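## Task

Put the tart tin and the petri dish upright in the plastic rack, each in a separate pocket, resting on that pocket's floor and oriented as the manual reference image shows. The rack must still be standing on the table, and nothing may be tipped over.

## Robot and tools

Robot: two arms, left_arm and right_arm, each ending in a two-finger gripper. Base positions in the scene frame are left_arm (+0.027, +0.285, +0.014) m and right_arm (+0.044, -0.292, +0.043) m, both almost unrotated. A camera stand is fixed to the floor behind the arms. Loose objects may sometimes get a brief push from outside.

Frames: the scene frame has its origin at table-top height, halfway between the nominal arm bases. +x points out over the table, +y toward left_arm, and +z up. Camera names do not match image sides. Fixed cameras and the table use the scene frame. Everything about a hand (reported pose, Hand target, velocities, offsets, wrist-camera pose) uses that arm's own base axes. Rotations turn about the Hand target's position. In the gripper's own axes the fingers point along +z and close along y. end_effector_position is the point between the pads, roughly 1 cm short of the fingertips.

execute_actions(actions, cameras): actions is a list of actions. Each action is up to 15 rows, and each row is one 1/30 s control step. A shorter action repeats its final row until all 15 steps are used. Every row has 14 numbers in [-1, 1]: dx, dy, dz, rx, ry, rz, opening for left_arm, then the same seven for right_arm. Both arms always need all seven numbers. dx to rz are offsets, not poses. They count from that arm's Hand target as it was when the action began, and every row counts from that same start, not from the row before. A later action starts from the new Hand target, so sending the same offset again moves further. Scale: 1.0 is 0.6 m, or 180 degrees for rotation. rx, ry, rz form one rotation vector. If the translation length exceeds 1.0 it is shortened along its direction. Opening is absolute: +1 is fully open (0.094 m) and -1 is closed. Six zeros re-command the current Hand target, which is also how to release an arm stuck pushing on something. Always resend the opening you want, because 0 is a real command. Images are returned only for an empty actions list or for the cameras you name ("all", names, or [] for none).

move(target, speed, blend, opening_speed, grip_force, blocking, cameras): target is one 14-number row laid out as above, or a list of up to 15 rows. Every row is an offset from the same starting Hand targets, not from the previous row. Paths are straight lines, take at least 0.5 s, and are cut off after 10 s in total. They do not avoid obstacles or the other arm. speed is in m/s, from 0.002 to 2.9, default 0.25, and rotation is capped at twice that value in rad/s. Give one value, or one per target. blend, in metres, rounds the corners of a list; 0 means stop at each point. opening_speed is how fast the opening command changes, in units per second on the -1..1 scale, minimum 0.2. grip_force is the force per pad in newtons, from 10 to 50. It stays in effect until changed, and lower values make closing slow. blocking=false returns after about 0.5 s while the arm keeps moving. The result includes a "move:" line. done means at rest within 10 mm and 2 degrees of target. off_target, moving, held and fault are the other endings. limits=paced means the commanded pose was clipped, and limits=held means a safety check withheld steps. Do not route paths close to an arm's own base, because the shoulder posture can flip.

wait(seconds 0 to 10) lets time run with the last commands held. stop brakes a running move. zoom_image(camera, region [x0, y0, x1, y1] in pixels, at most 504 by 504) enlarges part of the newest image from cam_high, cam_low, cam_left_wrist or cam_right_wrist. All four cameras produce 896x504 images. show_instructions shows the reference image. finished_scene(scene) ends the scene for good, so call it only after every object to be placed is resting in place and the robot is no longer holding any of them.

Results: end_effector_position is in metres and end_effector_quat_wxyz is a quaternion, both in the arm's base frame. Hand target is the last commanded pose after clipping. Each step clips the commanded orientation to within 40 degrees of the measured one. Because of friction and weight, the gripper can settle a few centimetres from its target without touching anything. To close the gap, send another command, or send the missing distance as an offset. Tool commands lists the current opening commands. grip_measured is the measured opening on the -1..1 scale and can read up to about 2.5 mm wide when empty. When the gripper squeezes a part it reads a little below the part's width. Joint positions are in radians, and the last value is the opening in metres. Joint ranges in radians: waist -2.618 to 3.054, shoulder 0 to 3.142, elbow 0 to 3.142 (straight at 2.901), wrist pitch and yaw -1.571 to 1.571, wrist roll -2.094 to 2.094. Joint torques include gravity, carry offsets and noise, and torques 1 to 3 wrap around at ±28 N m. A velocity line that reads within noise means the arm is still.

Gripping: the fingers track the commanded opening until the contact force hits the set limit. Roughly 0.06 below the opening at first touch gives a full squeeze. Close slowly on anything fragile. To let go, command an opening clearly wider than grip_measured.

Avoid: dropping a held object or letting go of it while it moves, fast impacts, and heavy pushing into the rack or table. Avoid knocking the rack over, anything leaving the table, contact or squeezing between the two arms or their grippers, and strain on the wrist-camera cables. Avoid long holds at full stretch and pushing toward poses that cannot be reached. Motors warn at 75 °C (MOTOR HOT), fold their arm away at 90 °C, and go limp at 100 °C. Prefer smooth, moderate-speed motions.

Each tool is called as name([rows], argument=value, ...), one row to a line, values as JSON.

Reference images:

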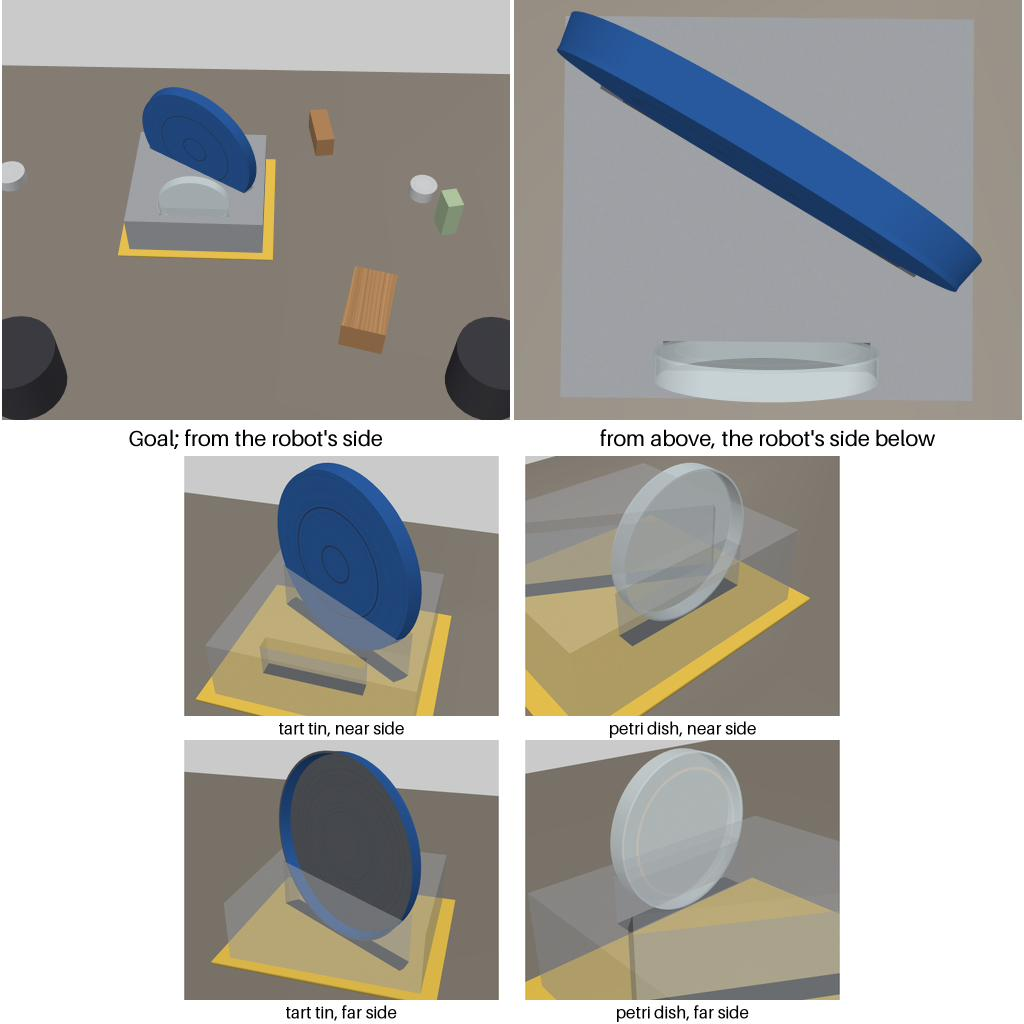

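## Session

execute_actions(actions=[])

Scene clock: 0.00 s.
left_arm: end_effector_position=(+0.3945, -0.0016, +0.1437) grip_measured=+1.000 end_effector_quat_wxyz=(+0.665, +0.003, +0.747, +0.005) | right_arm: end_effector_position=(+0.3802, -0.0272, +0.1252) grip_measured=+1.000 end_effector_quat_wxyz=(+0.652, +0.083, +0.754, -0.018)
Joint positions: left_arm=[-0.016 1.514 0.294 1.105 -0.02 0.009 0.094] | right_arm=[-0.018 1.532 0.236 1.145 0.118 0.1 0.094]
Joint velocities: within noise
Joint torques (N m): no reading
Motor temperatures (°C): left_arm=[34 37 40 34 33 33 36] | right_arm=[35 37 42 39 34 35 35]
Heat: left arm: 40 °C; right arm: 42 °C.
Hand target: left_arm +0.3948, -0.0016, +0.1428; +0.663, +0.002, +0.749, +0.005 | right_arm +0.3826, -0.0273, +0.1336; +0.661, +0.083, +0.745, -0.018
Tool commands: left_gripper/opening=+1.0 right_gripper/opening=+1.0

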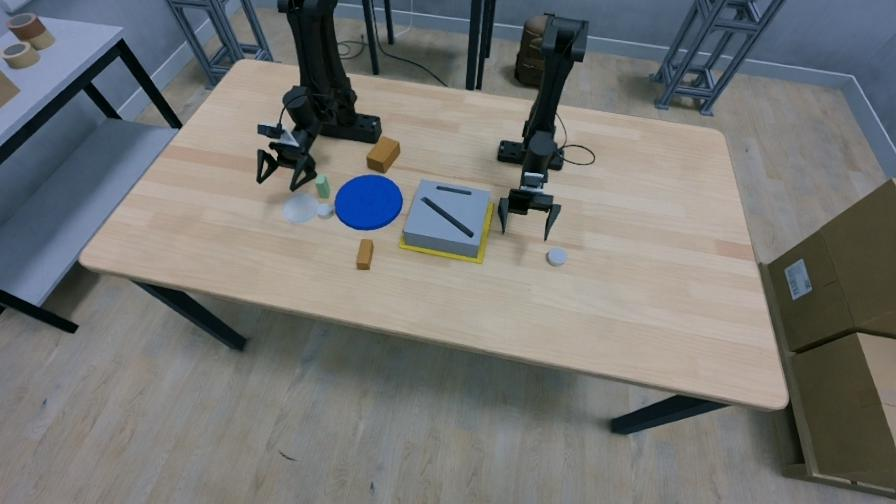

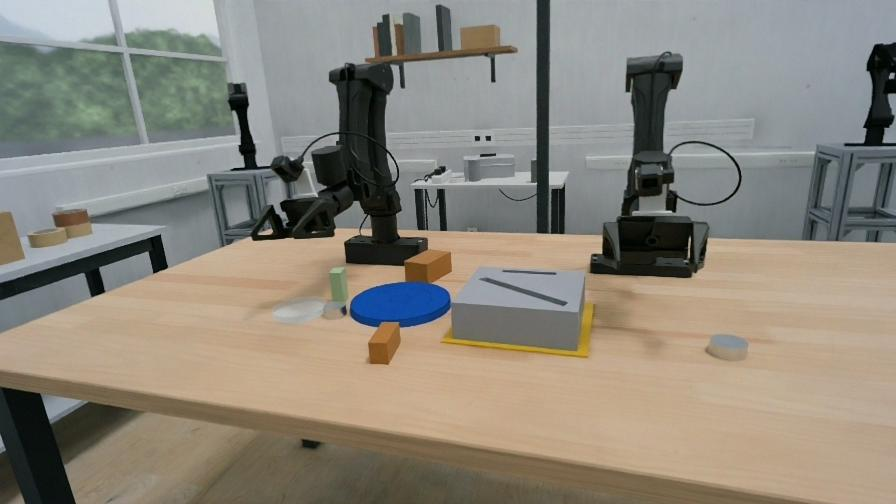

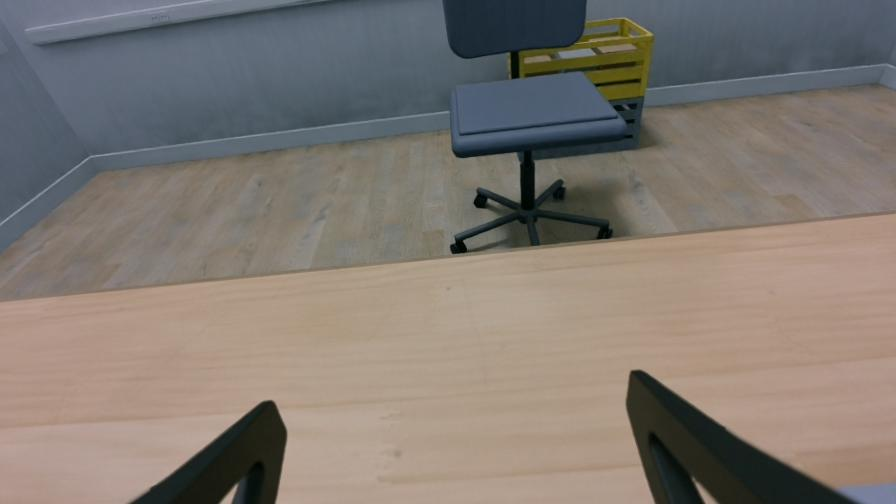

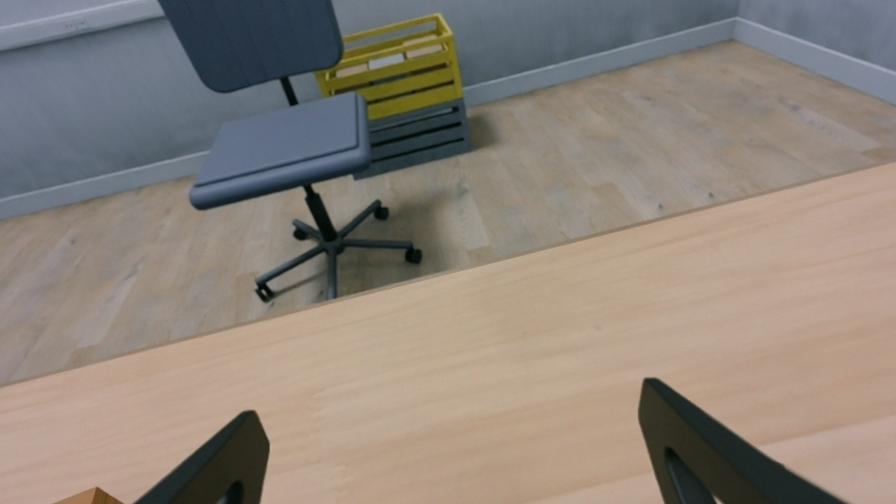

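zoom_image(camera="cam_low", region=[260, 240, 480, 370])

zoom_image(camera="cam_high", region=[270, 130, 510, 280])

Scaled by 2.291 from the camera's 896x504 image, which has a finer 1280x720 frame.

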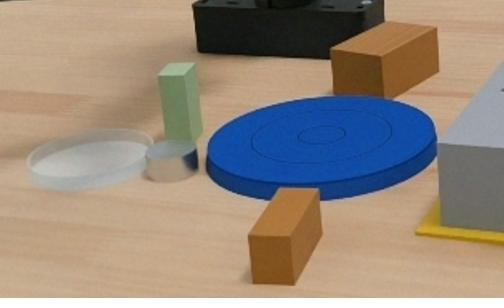

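Scaled by 2.100 from the camera's 896x504 image, which has a finer 1280x720 frame.

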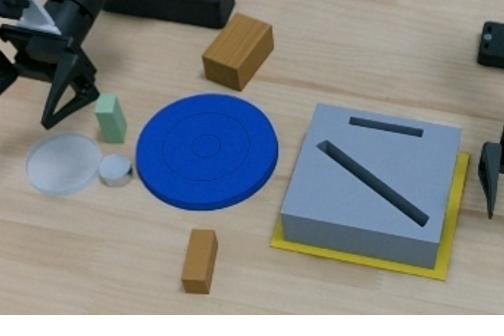

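move(target=[-0.253,-0.305,0.1,0,0.266,0,1,-0.26,0.112,0.08,-0.005,0.267,0.056,1], speed=0.4, cameras=["all"])

Scene clock: 15.33 s.
left_arm: end_effector_position=(+0.2405, -0.1827, +0.1967) grip_measured=+1.000 end_effector_quat_wxyz=(+0.301, +0.009, +0.954, +0.004) | right_arm: end_effector_position=(+0.2228, +0.0394, +0.1694) grip_measured=+1.000 end_effector_quat_wxyz=(+0.286, -0.004, +0.958, +0.001)
Joint positions: left_arm=[-0.932 1.311 1.212 -1.078 -0.48 -0.815 0.094] | right_arm=[0.295 0.861 0.865 -1.014 0.157 0.243 0.094]
Joint torques (N m): left_arm=[0.08 -3.32 10.91 0.86 -0.28 -0.09] | right_arm=[0.59 -0.2 8.34 1.12 0.18 -0.03]
Motor temperatures (°C): left_arm=[34 37 42 39 33 33 36] | right_arm=[35 37 44 41 34 35 35]
Heat: left arm: 42 °C; right arm: 44 °C.
Hand target: left_arm +0.2430, -0.1846, +0.2029; +0.302, +0.004, +0.953, +0.004 | right_arm +0.2266, +0.0399, +0.1817; +0.301, +0.000, +0.954, +0.001
Off the commanded pose: left_arm 0.007 m, 1 deg | right_arm 0.013 m, 2 deg.
move: off_target (right_arm)

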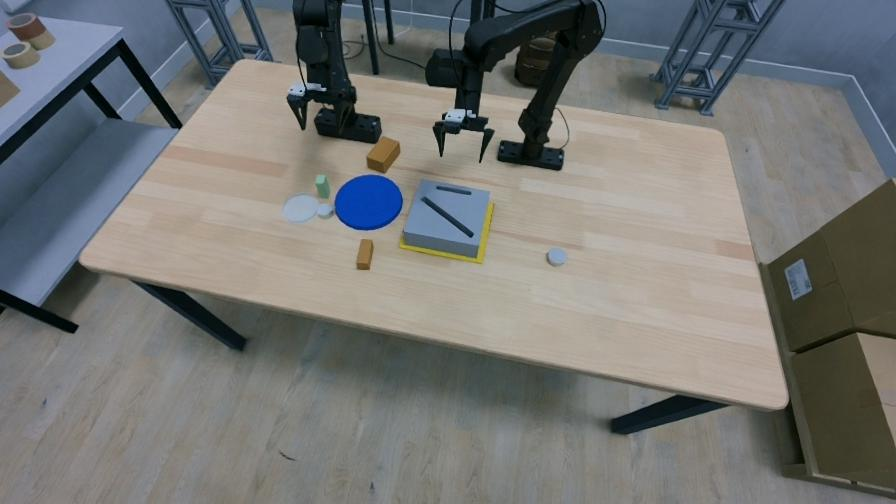

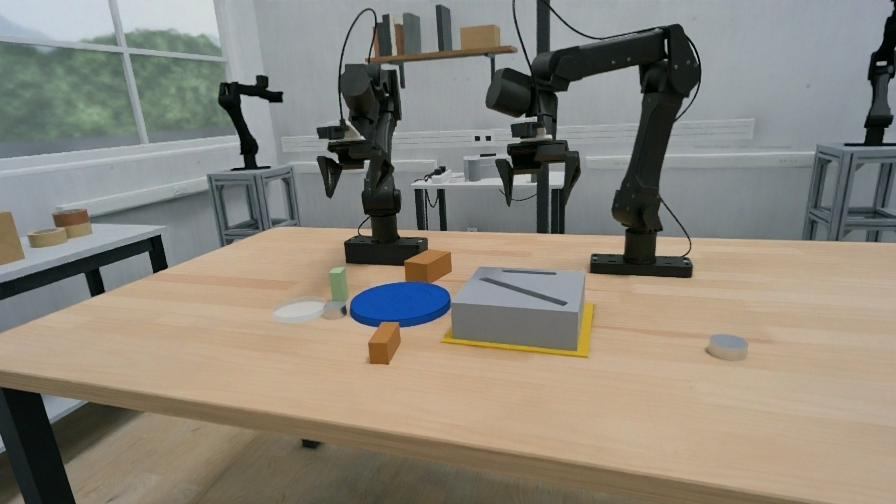

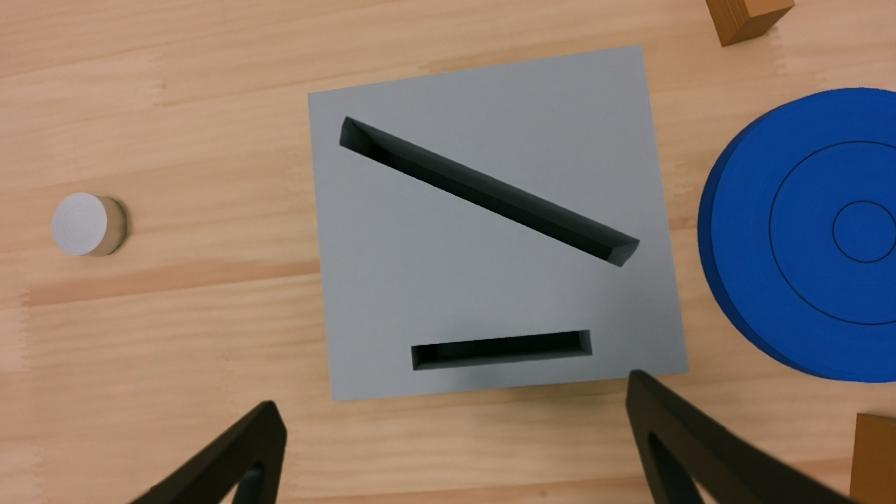

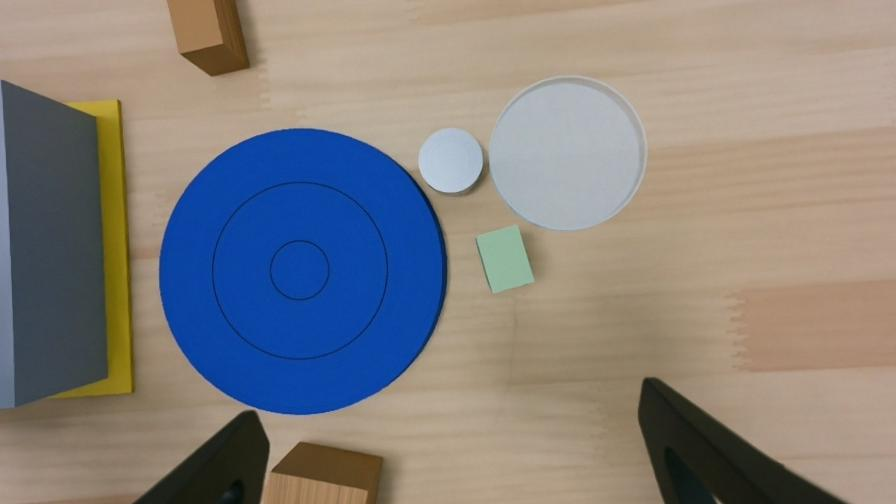

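zoom_image(camera="cam_right_wrist", region=[460, 50, 680, 260])

zoom_image(camera="cam_low", region=[260, 280, 360, 330])

Scaled by 2.291 from the camera's 896x504 image, which has a finer 1280x720 frame.

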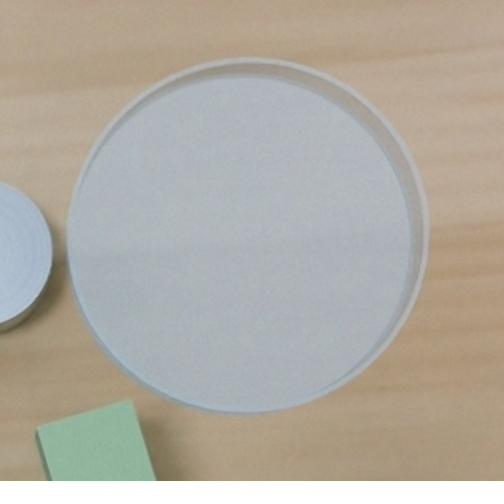

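Scaled by 5.040 from the camera's 896x504 image, which has a finer 1280x720 frame.

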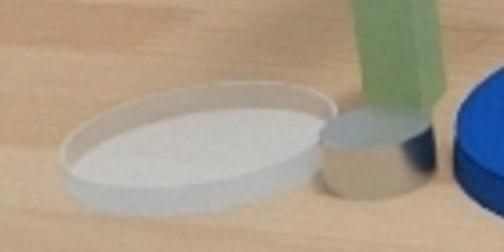

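move(target=[0.193,-0.273,-0.138,0.086,0.054,-0.659,-0.7,-0.025,-0.0165,-0.167,-0.044,0.075,0.331,-0.7], speed=0.35, cameras=["all"])

Scene clock: 105.77 s.
left_arm: end_effector_position=(+0.3617, -0.3443, +0.1302) grip_measured=-0.698 end_effector_quat_wxyz=(+0.120, +0.848, +0.500, -0.129) | right_arm: end_effector_position=(+0.2132, +0.0275, +0.0812) grip_measured=-0.697 end_effector_quat_wxyz=(+0.148, -0.493, +0.854, +0.075)
Joint positions: left_arm=[-0.645 2.487 2.61 -1.564 0.331 1.409 0.014] | right_arm=[-0.126 1.196 0.783 -1.008 -0.299 -1.151 0.014]
Joint torques (N m): left_arm=[-0.32 -11.26 9.57 0.3 0.36 0.12] | right_arm=[-0.64 -1.8 5.59 0.5 -0.39 -0.1]
Heat: left arm: 46 °C; right arm: 47 °C.
Hand target: left_arm +0.3587, -0.3484, +0.1200; +0.087, +0.852, +0.494, -0.150 | right_arm +0.2117, +0.0299, +0.0814; +0.151, -0.492, +0.853, +0.087
Off the commanded pose: left_arm 0.011 m, 5 deg | right_arm 0.003 m, 1 deg.
joint sent to its limit (left arm) — joint 4 (wrist pitch), lower limit. The joint targets are off in orientation, not in position.
move: off_target (left_arm)

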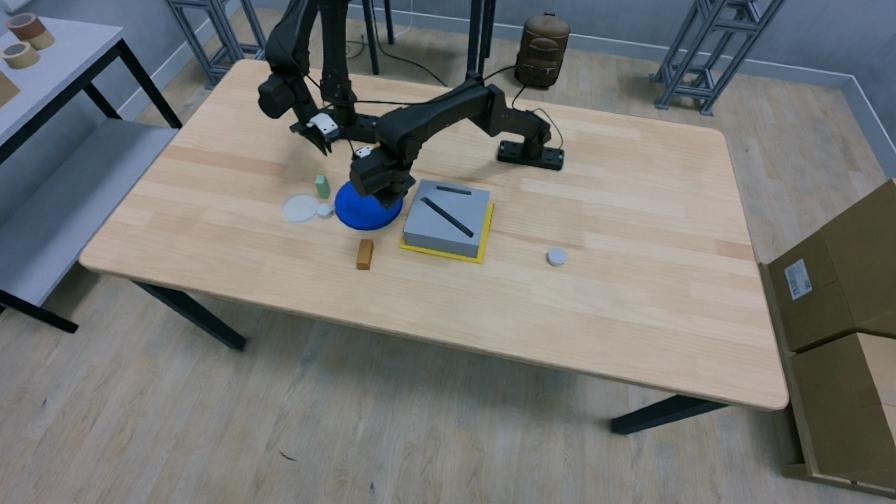

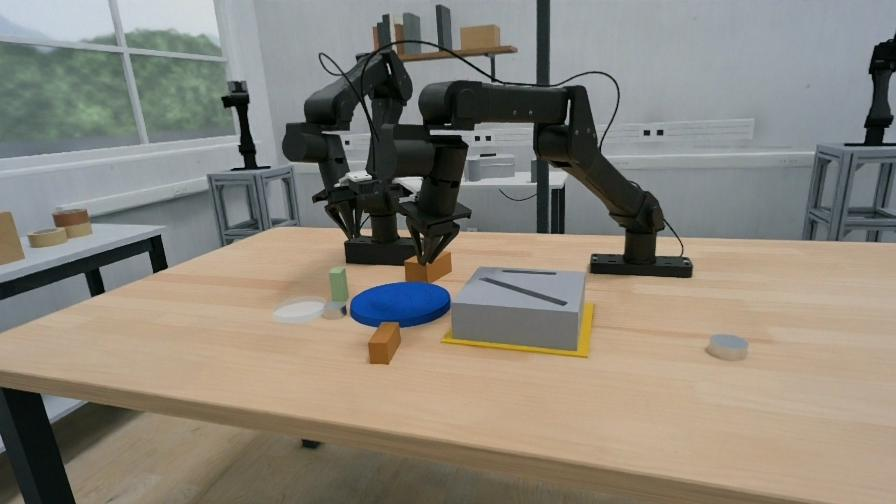

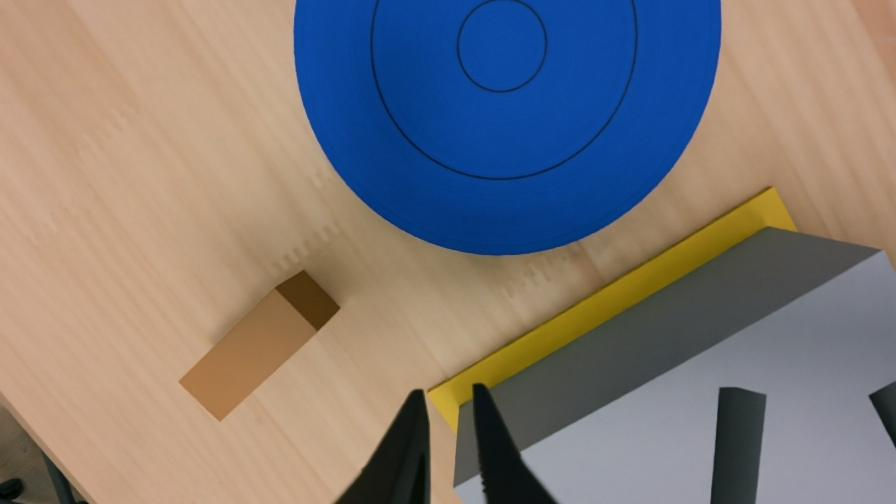

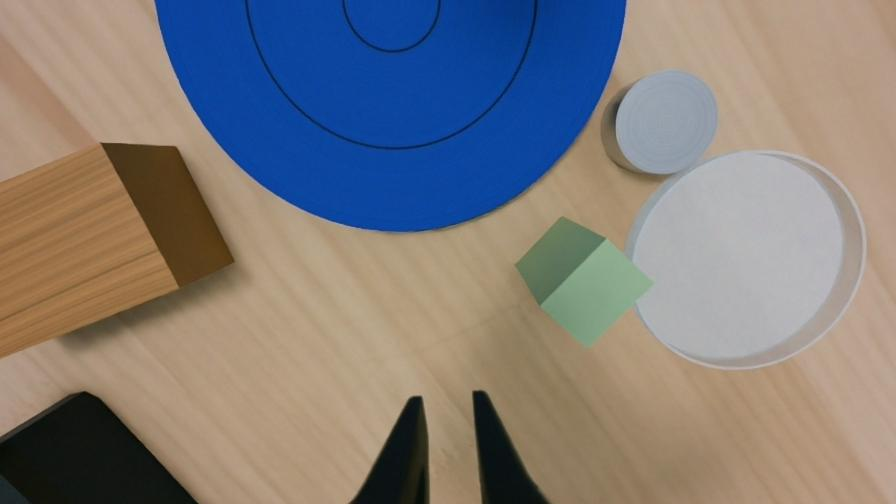

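move([
  [-0.0345,0.0207,0,0,0,0,-0.7,-0.032,0.0185,0,0,0,0,-0.7],
  [-0.0345,0.0207,-0.208,0,0,0,-0.7,-0.032,0.0185,-0.176,0,0,0,-0.7],
], speed=0.12, blend=[0.01,0], cameras=["cam_low","cam_left_wrist","cam_right_wrist"])

zoom_image(camera="cam_low", region=[320, 230, 500, 340])

Scene clock: 122.40 s.
left_arm: end_effector_position=(+0.3401, -0.3540, +0.0259) grip_measured=-0.698 end_effector_quat_wxyz=(+0.123, +0.851, +0.483, -0.164) | right_arm: end_effector_position=(+0.1915, +0.0367, -0.0234) grip_measured=-0.697 end_effector_quat_wxyz=(+0.145, -0.492, +0.855, +0.081)
Joint positions: left_arm=[-0.664 2.38 1.982 -1.062 0.398 1.423 0.014] | right_arm=[-0.092 1.321 0.404 -0.505 -0.299 -1.114 0.014]
Joint torques (N m): left_arm=[0.75 -11.78 3.25 0.53 -0.25 0.07] | right_arm=[0.64 -1.69 4.16 0.73 -0.32 0.04]
Heat: left arm: 46 °C; right arm: 45 °C.
Hand target: left_arm +0.3381, -0.3359, -0.0048; +0.087, +0.852, +0.494, -0.150 | right_arm +0.1924, +0.0410, -0.0243; +0.151, -0.492, +0.853, +0.087
Off the commanded pose: left_arm 0.036 m, 5 deg | right_arm 0.004 m, 1 deg.
move: off_target (left_arm)
Images, in order (width x height): cam_low 896x504, cam_left_wrist 896x504, cam_right_wrist 896x504.

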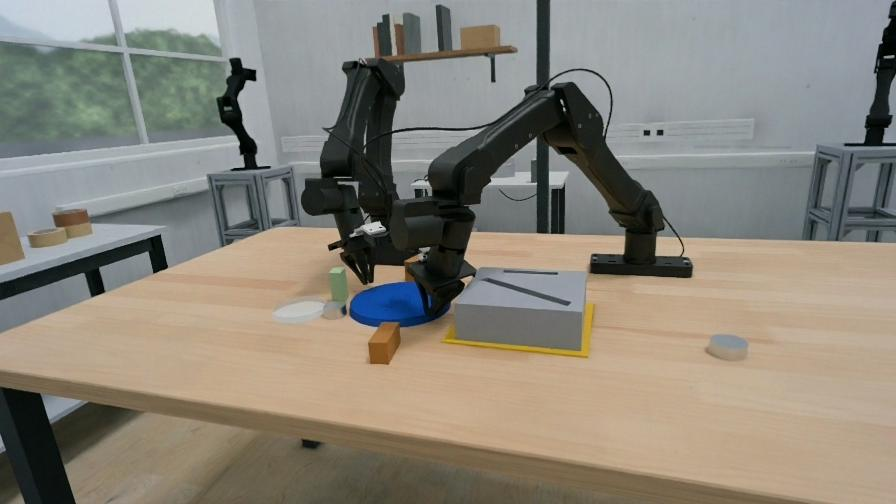

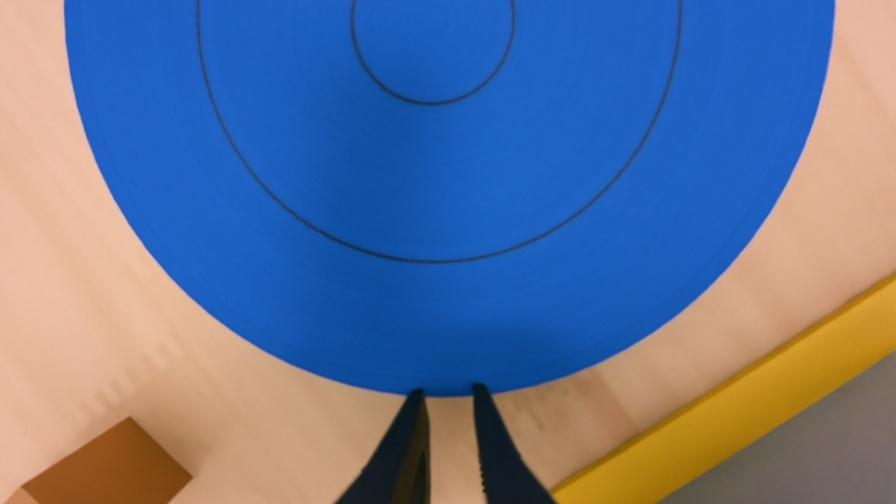

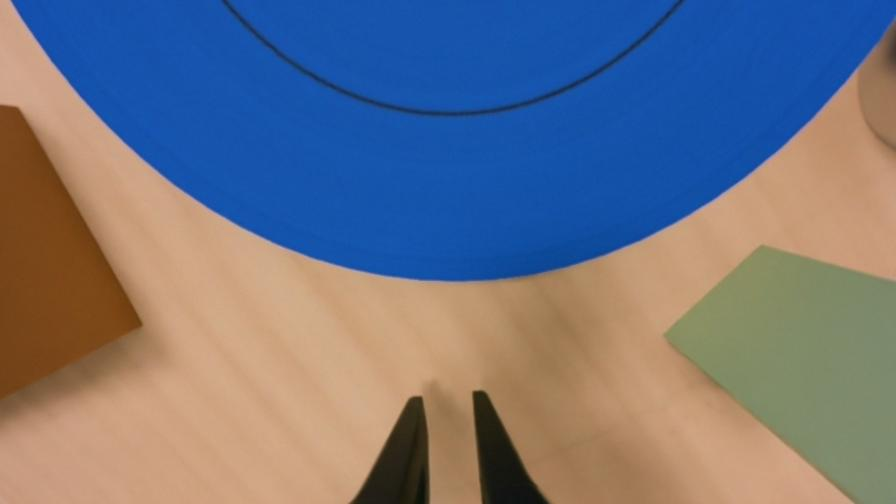

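Scaled by 2.800 from the camera's 896x504 image, which has a finer 1280x720 frame.

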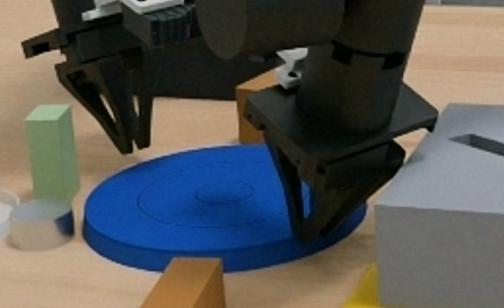

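move([
  [0.0115,0.01,0.067,0,0,0,-0.7,0,0,0,0,0,0,-0.7],
  [0.0115,0.01,-0.012,0,0,0,-0.7,0,0,0,0,0,0,-0.7],
], speed=0.1, cameras=["cam_low","cam_left_wrist"])

zoom_image(camera="cam_low", region=[320, 230, 500, 340])

Scene clock: 130.20 s.
left_arm: end_effector_position=(+0.3502, -0.3469, +0.0181) grip_measured=-0.698 end_effector_quat_wxyz=(+0.127, +0.855, +0.482, -0.143) | right_arm: end_effector_position=(+0.1916, +0.0367, -0.0234) grip_measured=-0.697 end_effector_quat_wxyz=(+0.145, -0.492, +0.855, +0.081)
Joint positions: left_arm=[-0.652 2.38 1.956 -1.021 0.365 1.439 0.014] | right_arm=[-0.092 1.321 0.404 -0.504 -0.299 -1.114 0.014]
Joint torques (N m): left_arm=[1.24 -10.48 5.11 0.32 0.03 0.13] | right_arm=[0.7 -1.78 4.26 0.71 -0.31 0.06]
Motor temperatures (°C): left_arm=[34 42 44 35 33 33 35] | right_arm=[35 37 45 40 34 35 35]
Heat: left arm: 44 °C; right arm: 45 °C.
Hand target: left_arm +0.3450, -0.3300, -0.0120; +0.087, +0.852, +0.494, -0.150 | right_arm +0.1923, +0.0410, -0.0243; +0.151, -0.492, +0.853, +0.087
Off the commanded pose: left_arm 0.035 m, 5 deg | right_arm 0.004 m, 1 deg.
move: off_target (left_arm)
Images, in order (width x height): cam_low 896x504, cam_left_wrist 896x504.

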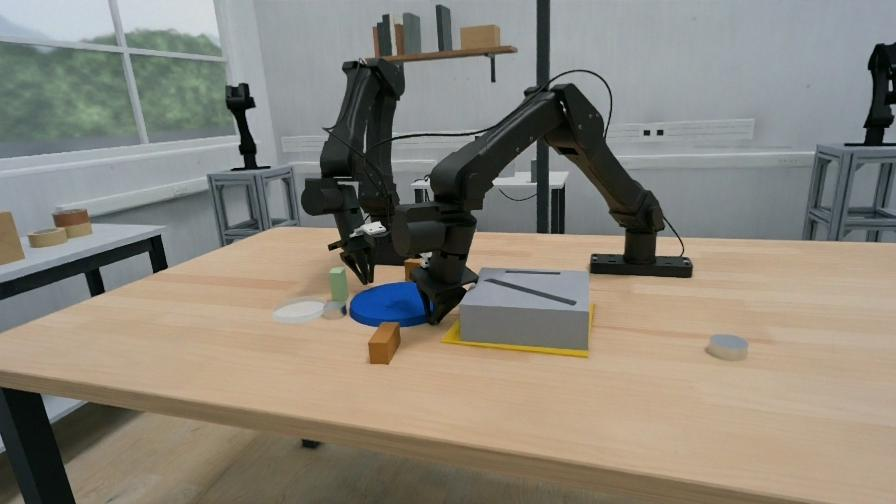

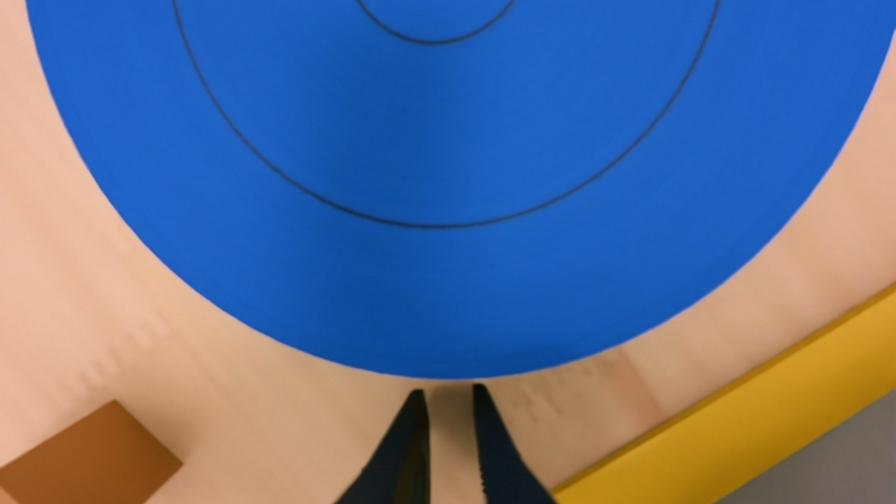

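Scaled by 2.800 from the camera's 896x504 image, which has a finer 1280x720 frame.

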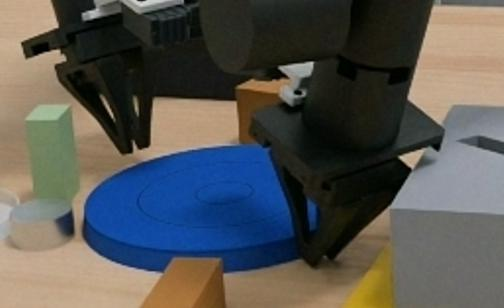

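move([
  [-0.003,-0.04,0,0,0,0,-0.7,0.022,0.038,0,0,0,0,-0.7],
  [-0.010,-0.077,0,0,0,0,-0.7,0.045,0.075,0,0,0,0,-0.7],
], speed=0.05, blend=[0.005,0], cameras=["cam_low","cam_left_wrist","cam_right_wrist"])

zoom_image(camera="cam_low", region=[320, 230, 500, 340])

Scene clock: 140.47 s.
left_arm: end_effector_position=(+0.3526, -0.3575, +0.0164) grip_measured=-0.699 end_effector_quat_wxyz=(+0.099, +0.849, +0.503, -0.126) | right_arm: end_effector_position=(+0.1940, +0.0702, -0.0318) grip_measured=-0.697 end_effector_quat_wxyz=(+0.106, -0.486, +0.864, +0.081)
Joint positions: left_arm=[-0.686 2.452 2.096 -1.11 0.305 1.37 0.014] | right_arm=[0.144 1.415 0.448 -0.462 -0.227 -0.864 0.014]
Joint torques (N m): left_arm=[-2.85 -8.76 8.35 0.71 0.54 -0.09] | right_arm=[1.31 -2.17 6.79 1.12 -0.55 0]
Heat: left arm: 43 °C; right arm: 44 °C.
Hand target: left_arm +0.3389, -0.3761, -0.0121; +0.087, +0.852, +0.494, -0.150 | right_arm +0.2194, +0.0861, -0.0242; +0.151, -0.492, +0.853, +0.087
Off the commanded pose: left_arm 0.037 m, 3 deg | right_arm 0.031 m, 5 deg.
move: off_target (left_arm, right_arm)
Images, in order (width x height): cam_low 896x504, cam_left_wrist 896x504, cam_right_wrist 896x504.

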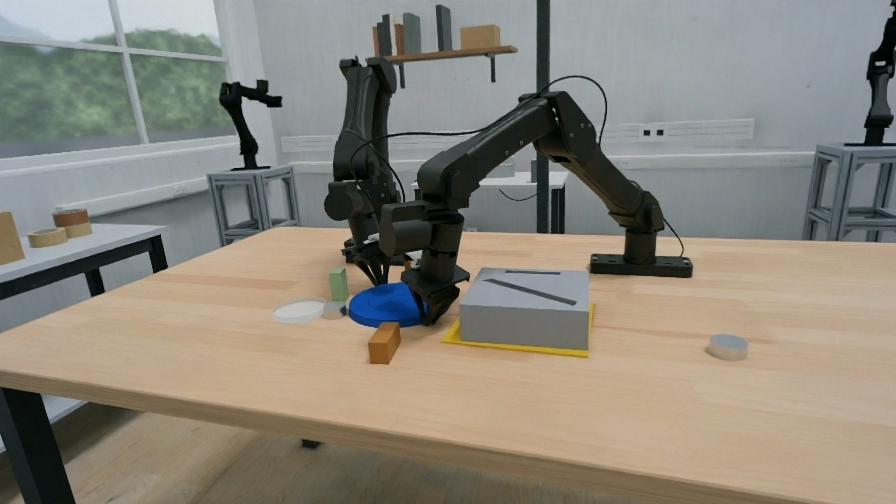

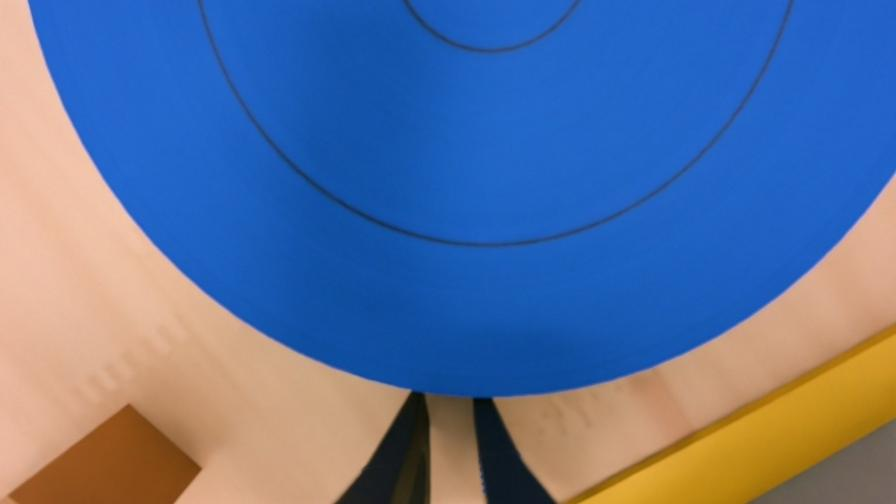

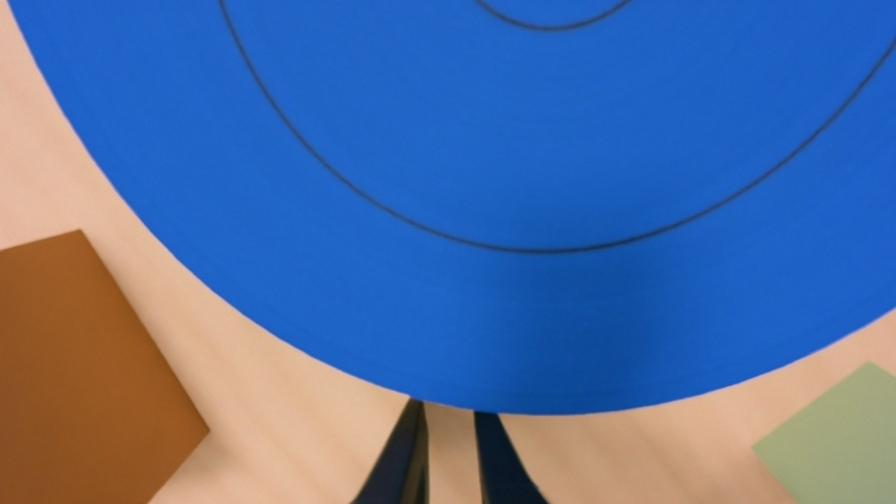

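Scaled by 2.800 from the camera's 896x504 image, which has a finer 1280x720 frame.

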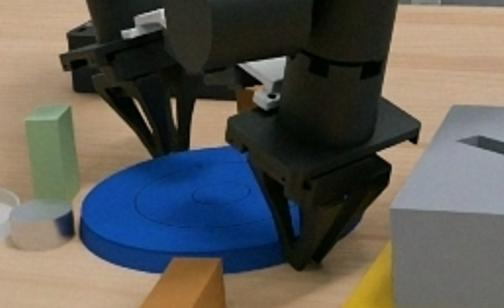

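move([
  [0.012,0.06,0,0,0,0,-0.7,-0.021,-0.062,0,0,0,0,-0.7],
  [-0.0115,0.002,0,0,0,0,-0.7,0.010,-0.0085,0,0,0,0,-0.7],
], speed=0.06, cameras=["cam_low","cam_left_wrist","cam_right_wrist"])

Scene clock: 150.07 s.
left_arm: end_effector_position=(+0.3525, -0.3579, +0.0156) grip_measured=-0.699 end_effector_quat_wxyz=(+0.107, +0.847, +0.505, -0.125) | right_arm: end_effector_position=(+0.2007, +0.0641, -0.0318) grip_measured=-0.697 end_effector_quat_wxyz=(+0.105, -0.485, +0.865, +0.078)
Joint positions: left_arm=[-0.686 2.434 2.059 -1.075 0.308 1.361 0.014] | right_arm=[0.112 1.44 0.469 -0.463 -0.225 -0.895 0.014]
Joint torques (N m): left_arm=[-3.52 -9.54 7.04 0.64 0.5 -0.05] | right_arm=[1.47 -2.24 6.72 1.06 -0.63 0.01]
Heat: left arm: 43 °C; right arm: 45 °C.
Hand target: left_arm +0.3320, -0.3749, -0.0121; +0.087, +0.852, +0.494, -0.150 | right_arm +0.2255, +0.0809, -0.0241; +0.151, -0.492, +0.853, +0.087
Off the commanded pose: left_arm 0.038 m, 4 deg | right_arm 0.031 m, 6 deg.
move: off_target (left_arm, right_arm)
Images, in order (width x height): cam_low 896x504, cam_left_wrist 896x504, cam_right_wrist 896x504.

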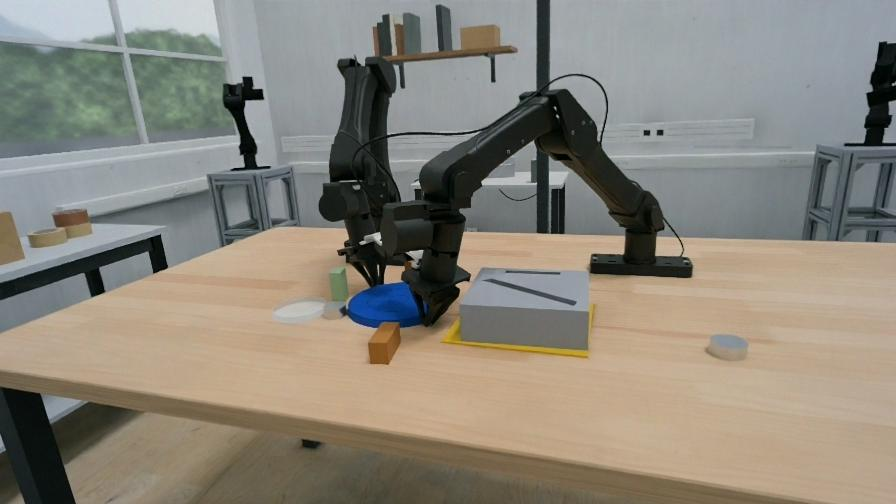

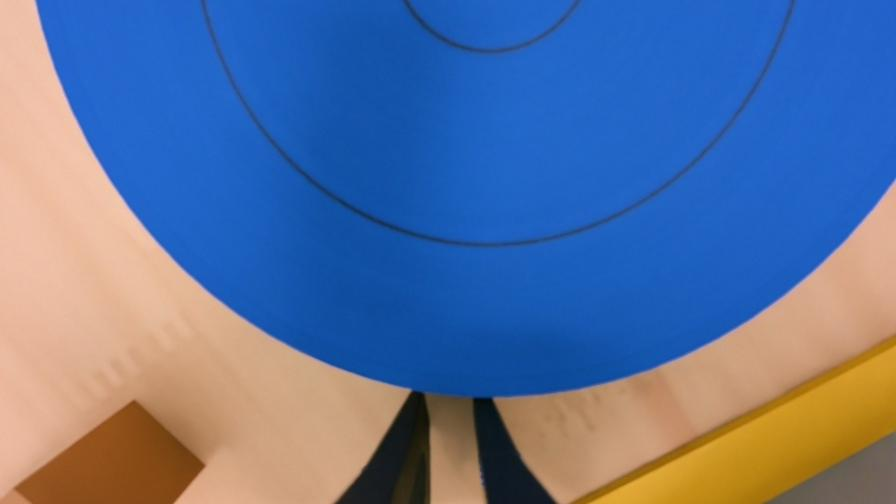

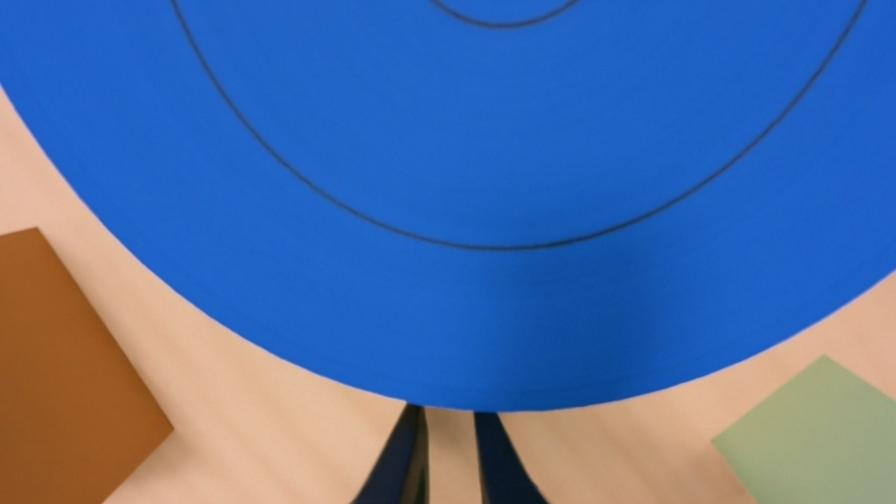

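move([
  [-0.006,-0.011,0,0,0,0,-0.7,0.006,0.011,0,0,0,0,-0.7],
  [-0.006,-0.011,0.13,0,0,0,-0.7,0.006,0.011,0.13,0,0,0,-0.7],
], speed=0.05, blend=[0.004,0], cameras=["cam_low","cam_left_wrist","cam_right_wrist"])

zoom_image(camera="cam_low", region=[320, 230, 500, 340])

Scene clock: 156.47 s.
left_arm: end_effector_position=(+0.3397, -0.3646, +0.0718) grip_measured=-0.699 end_effector_quat_wxyz=(+0.088, +0.852, +0.502, -0.118) | right_arm: end_effector_position=(+0.2131, +0.0768, +0.0391) grip_measured=-0.697 end_effector_quat_wxyz=(+0.114, -0.488, +0.861, +0.084)
Joint positions: left_arm=[-0.723 2.439 2.299 -1.334 0.279 1.341 0.014] | right_arm=[0.153 1.299 0.688 -0.804 -0.238 -0.859 0.014]
Joint torques (N m): left_arm=[-1.73 -11.08 10.58 0.31 0.77 -0.03] | right_arm=[0.88 -3.79 7.75 0.76 -0.47 0.02]
Heat: left arm: 43 °C; right arm: 45 °C.
Hand target: left_arm +0.3284, -0.3815, +0.0660; +0.087, +0.852, +0.494, -0.150 | right_arm +0.2291, +0.0876, +0.0539; +0.151, -0.492, +0.853, +0.087
Off the commanded pose: left_arm 0.021 m, 4 deg | right_arm 0.024 m, 4 deg.
move: off_target (left_arm, right_arm)
Images, in order (width x height): cam_low 896x504, cam_left_wrist 896x504, cam_right_wrist 896x504.

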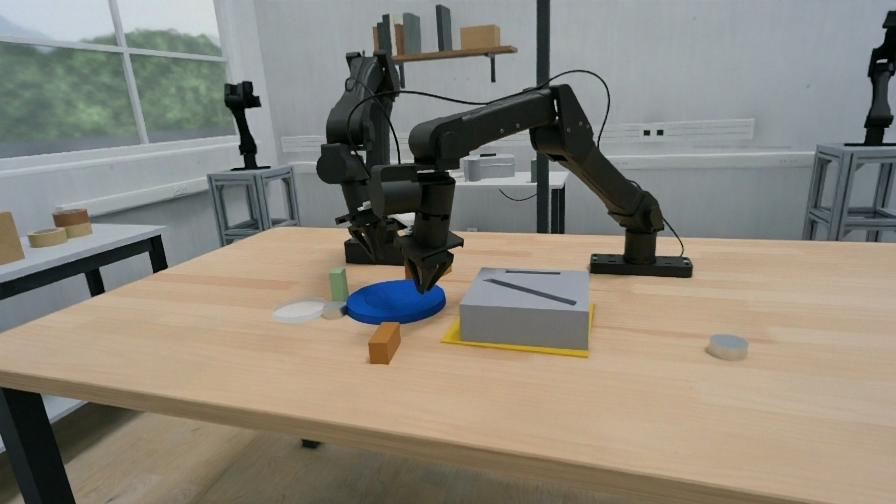

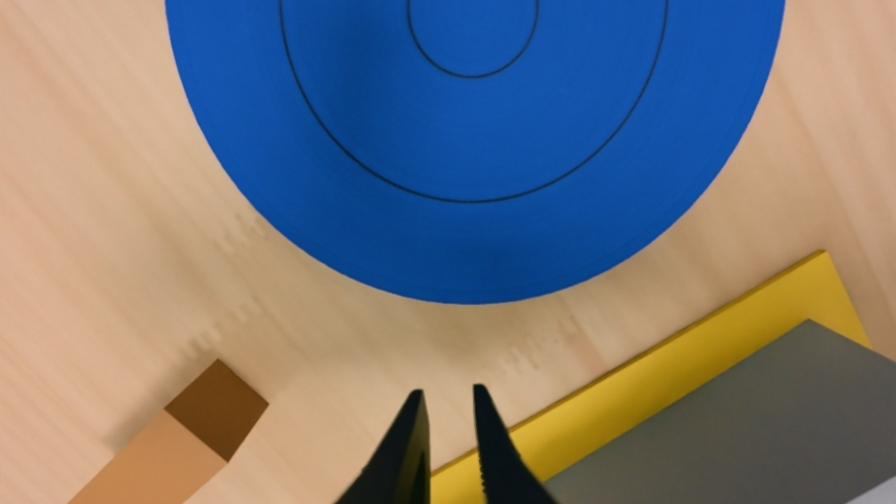

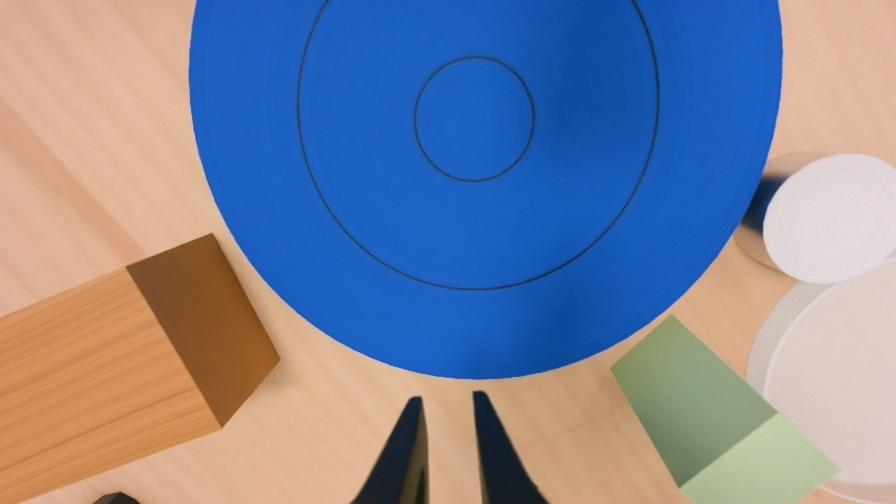

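Scaled by 2.800 from the camera's 896x504 image, which has a finer 1280x720 frame.

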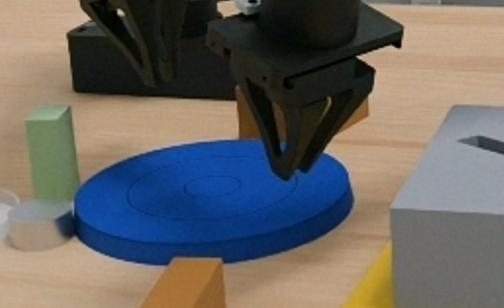

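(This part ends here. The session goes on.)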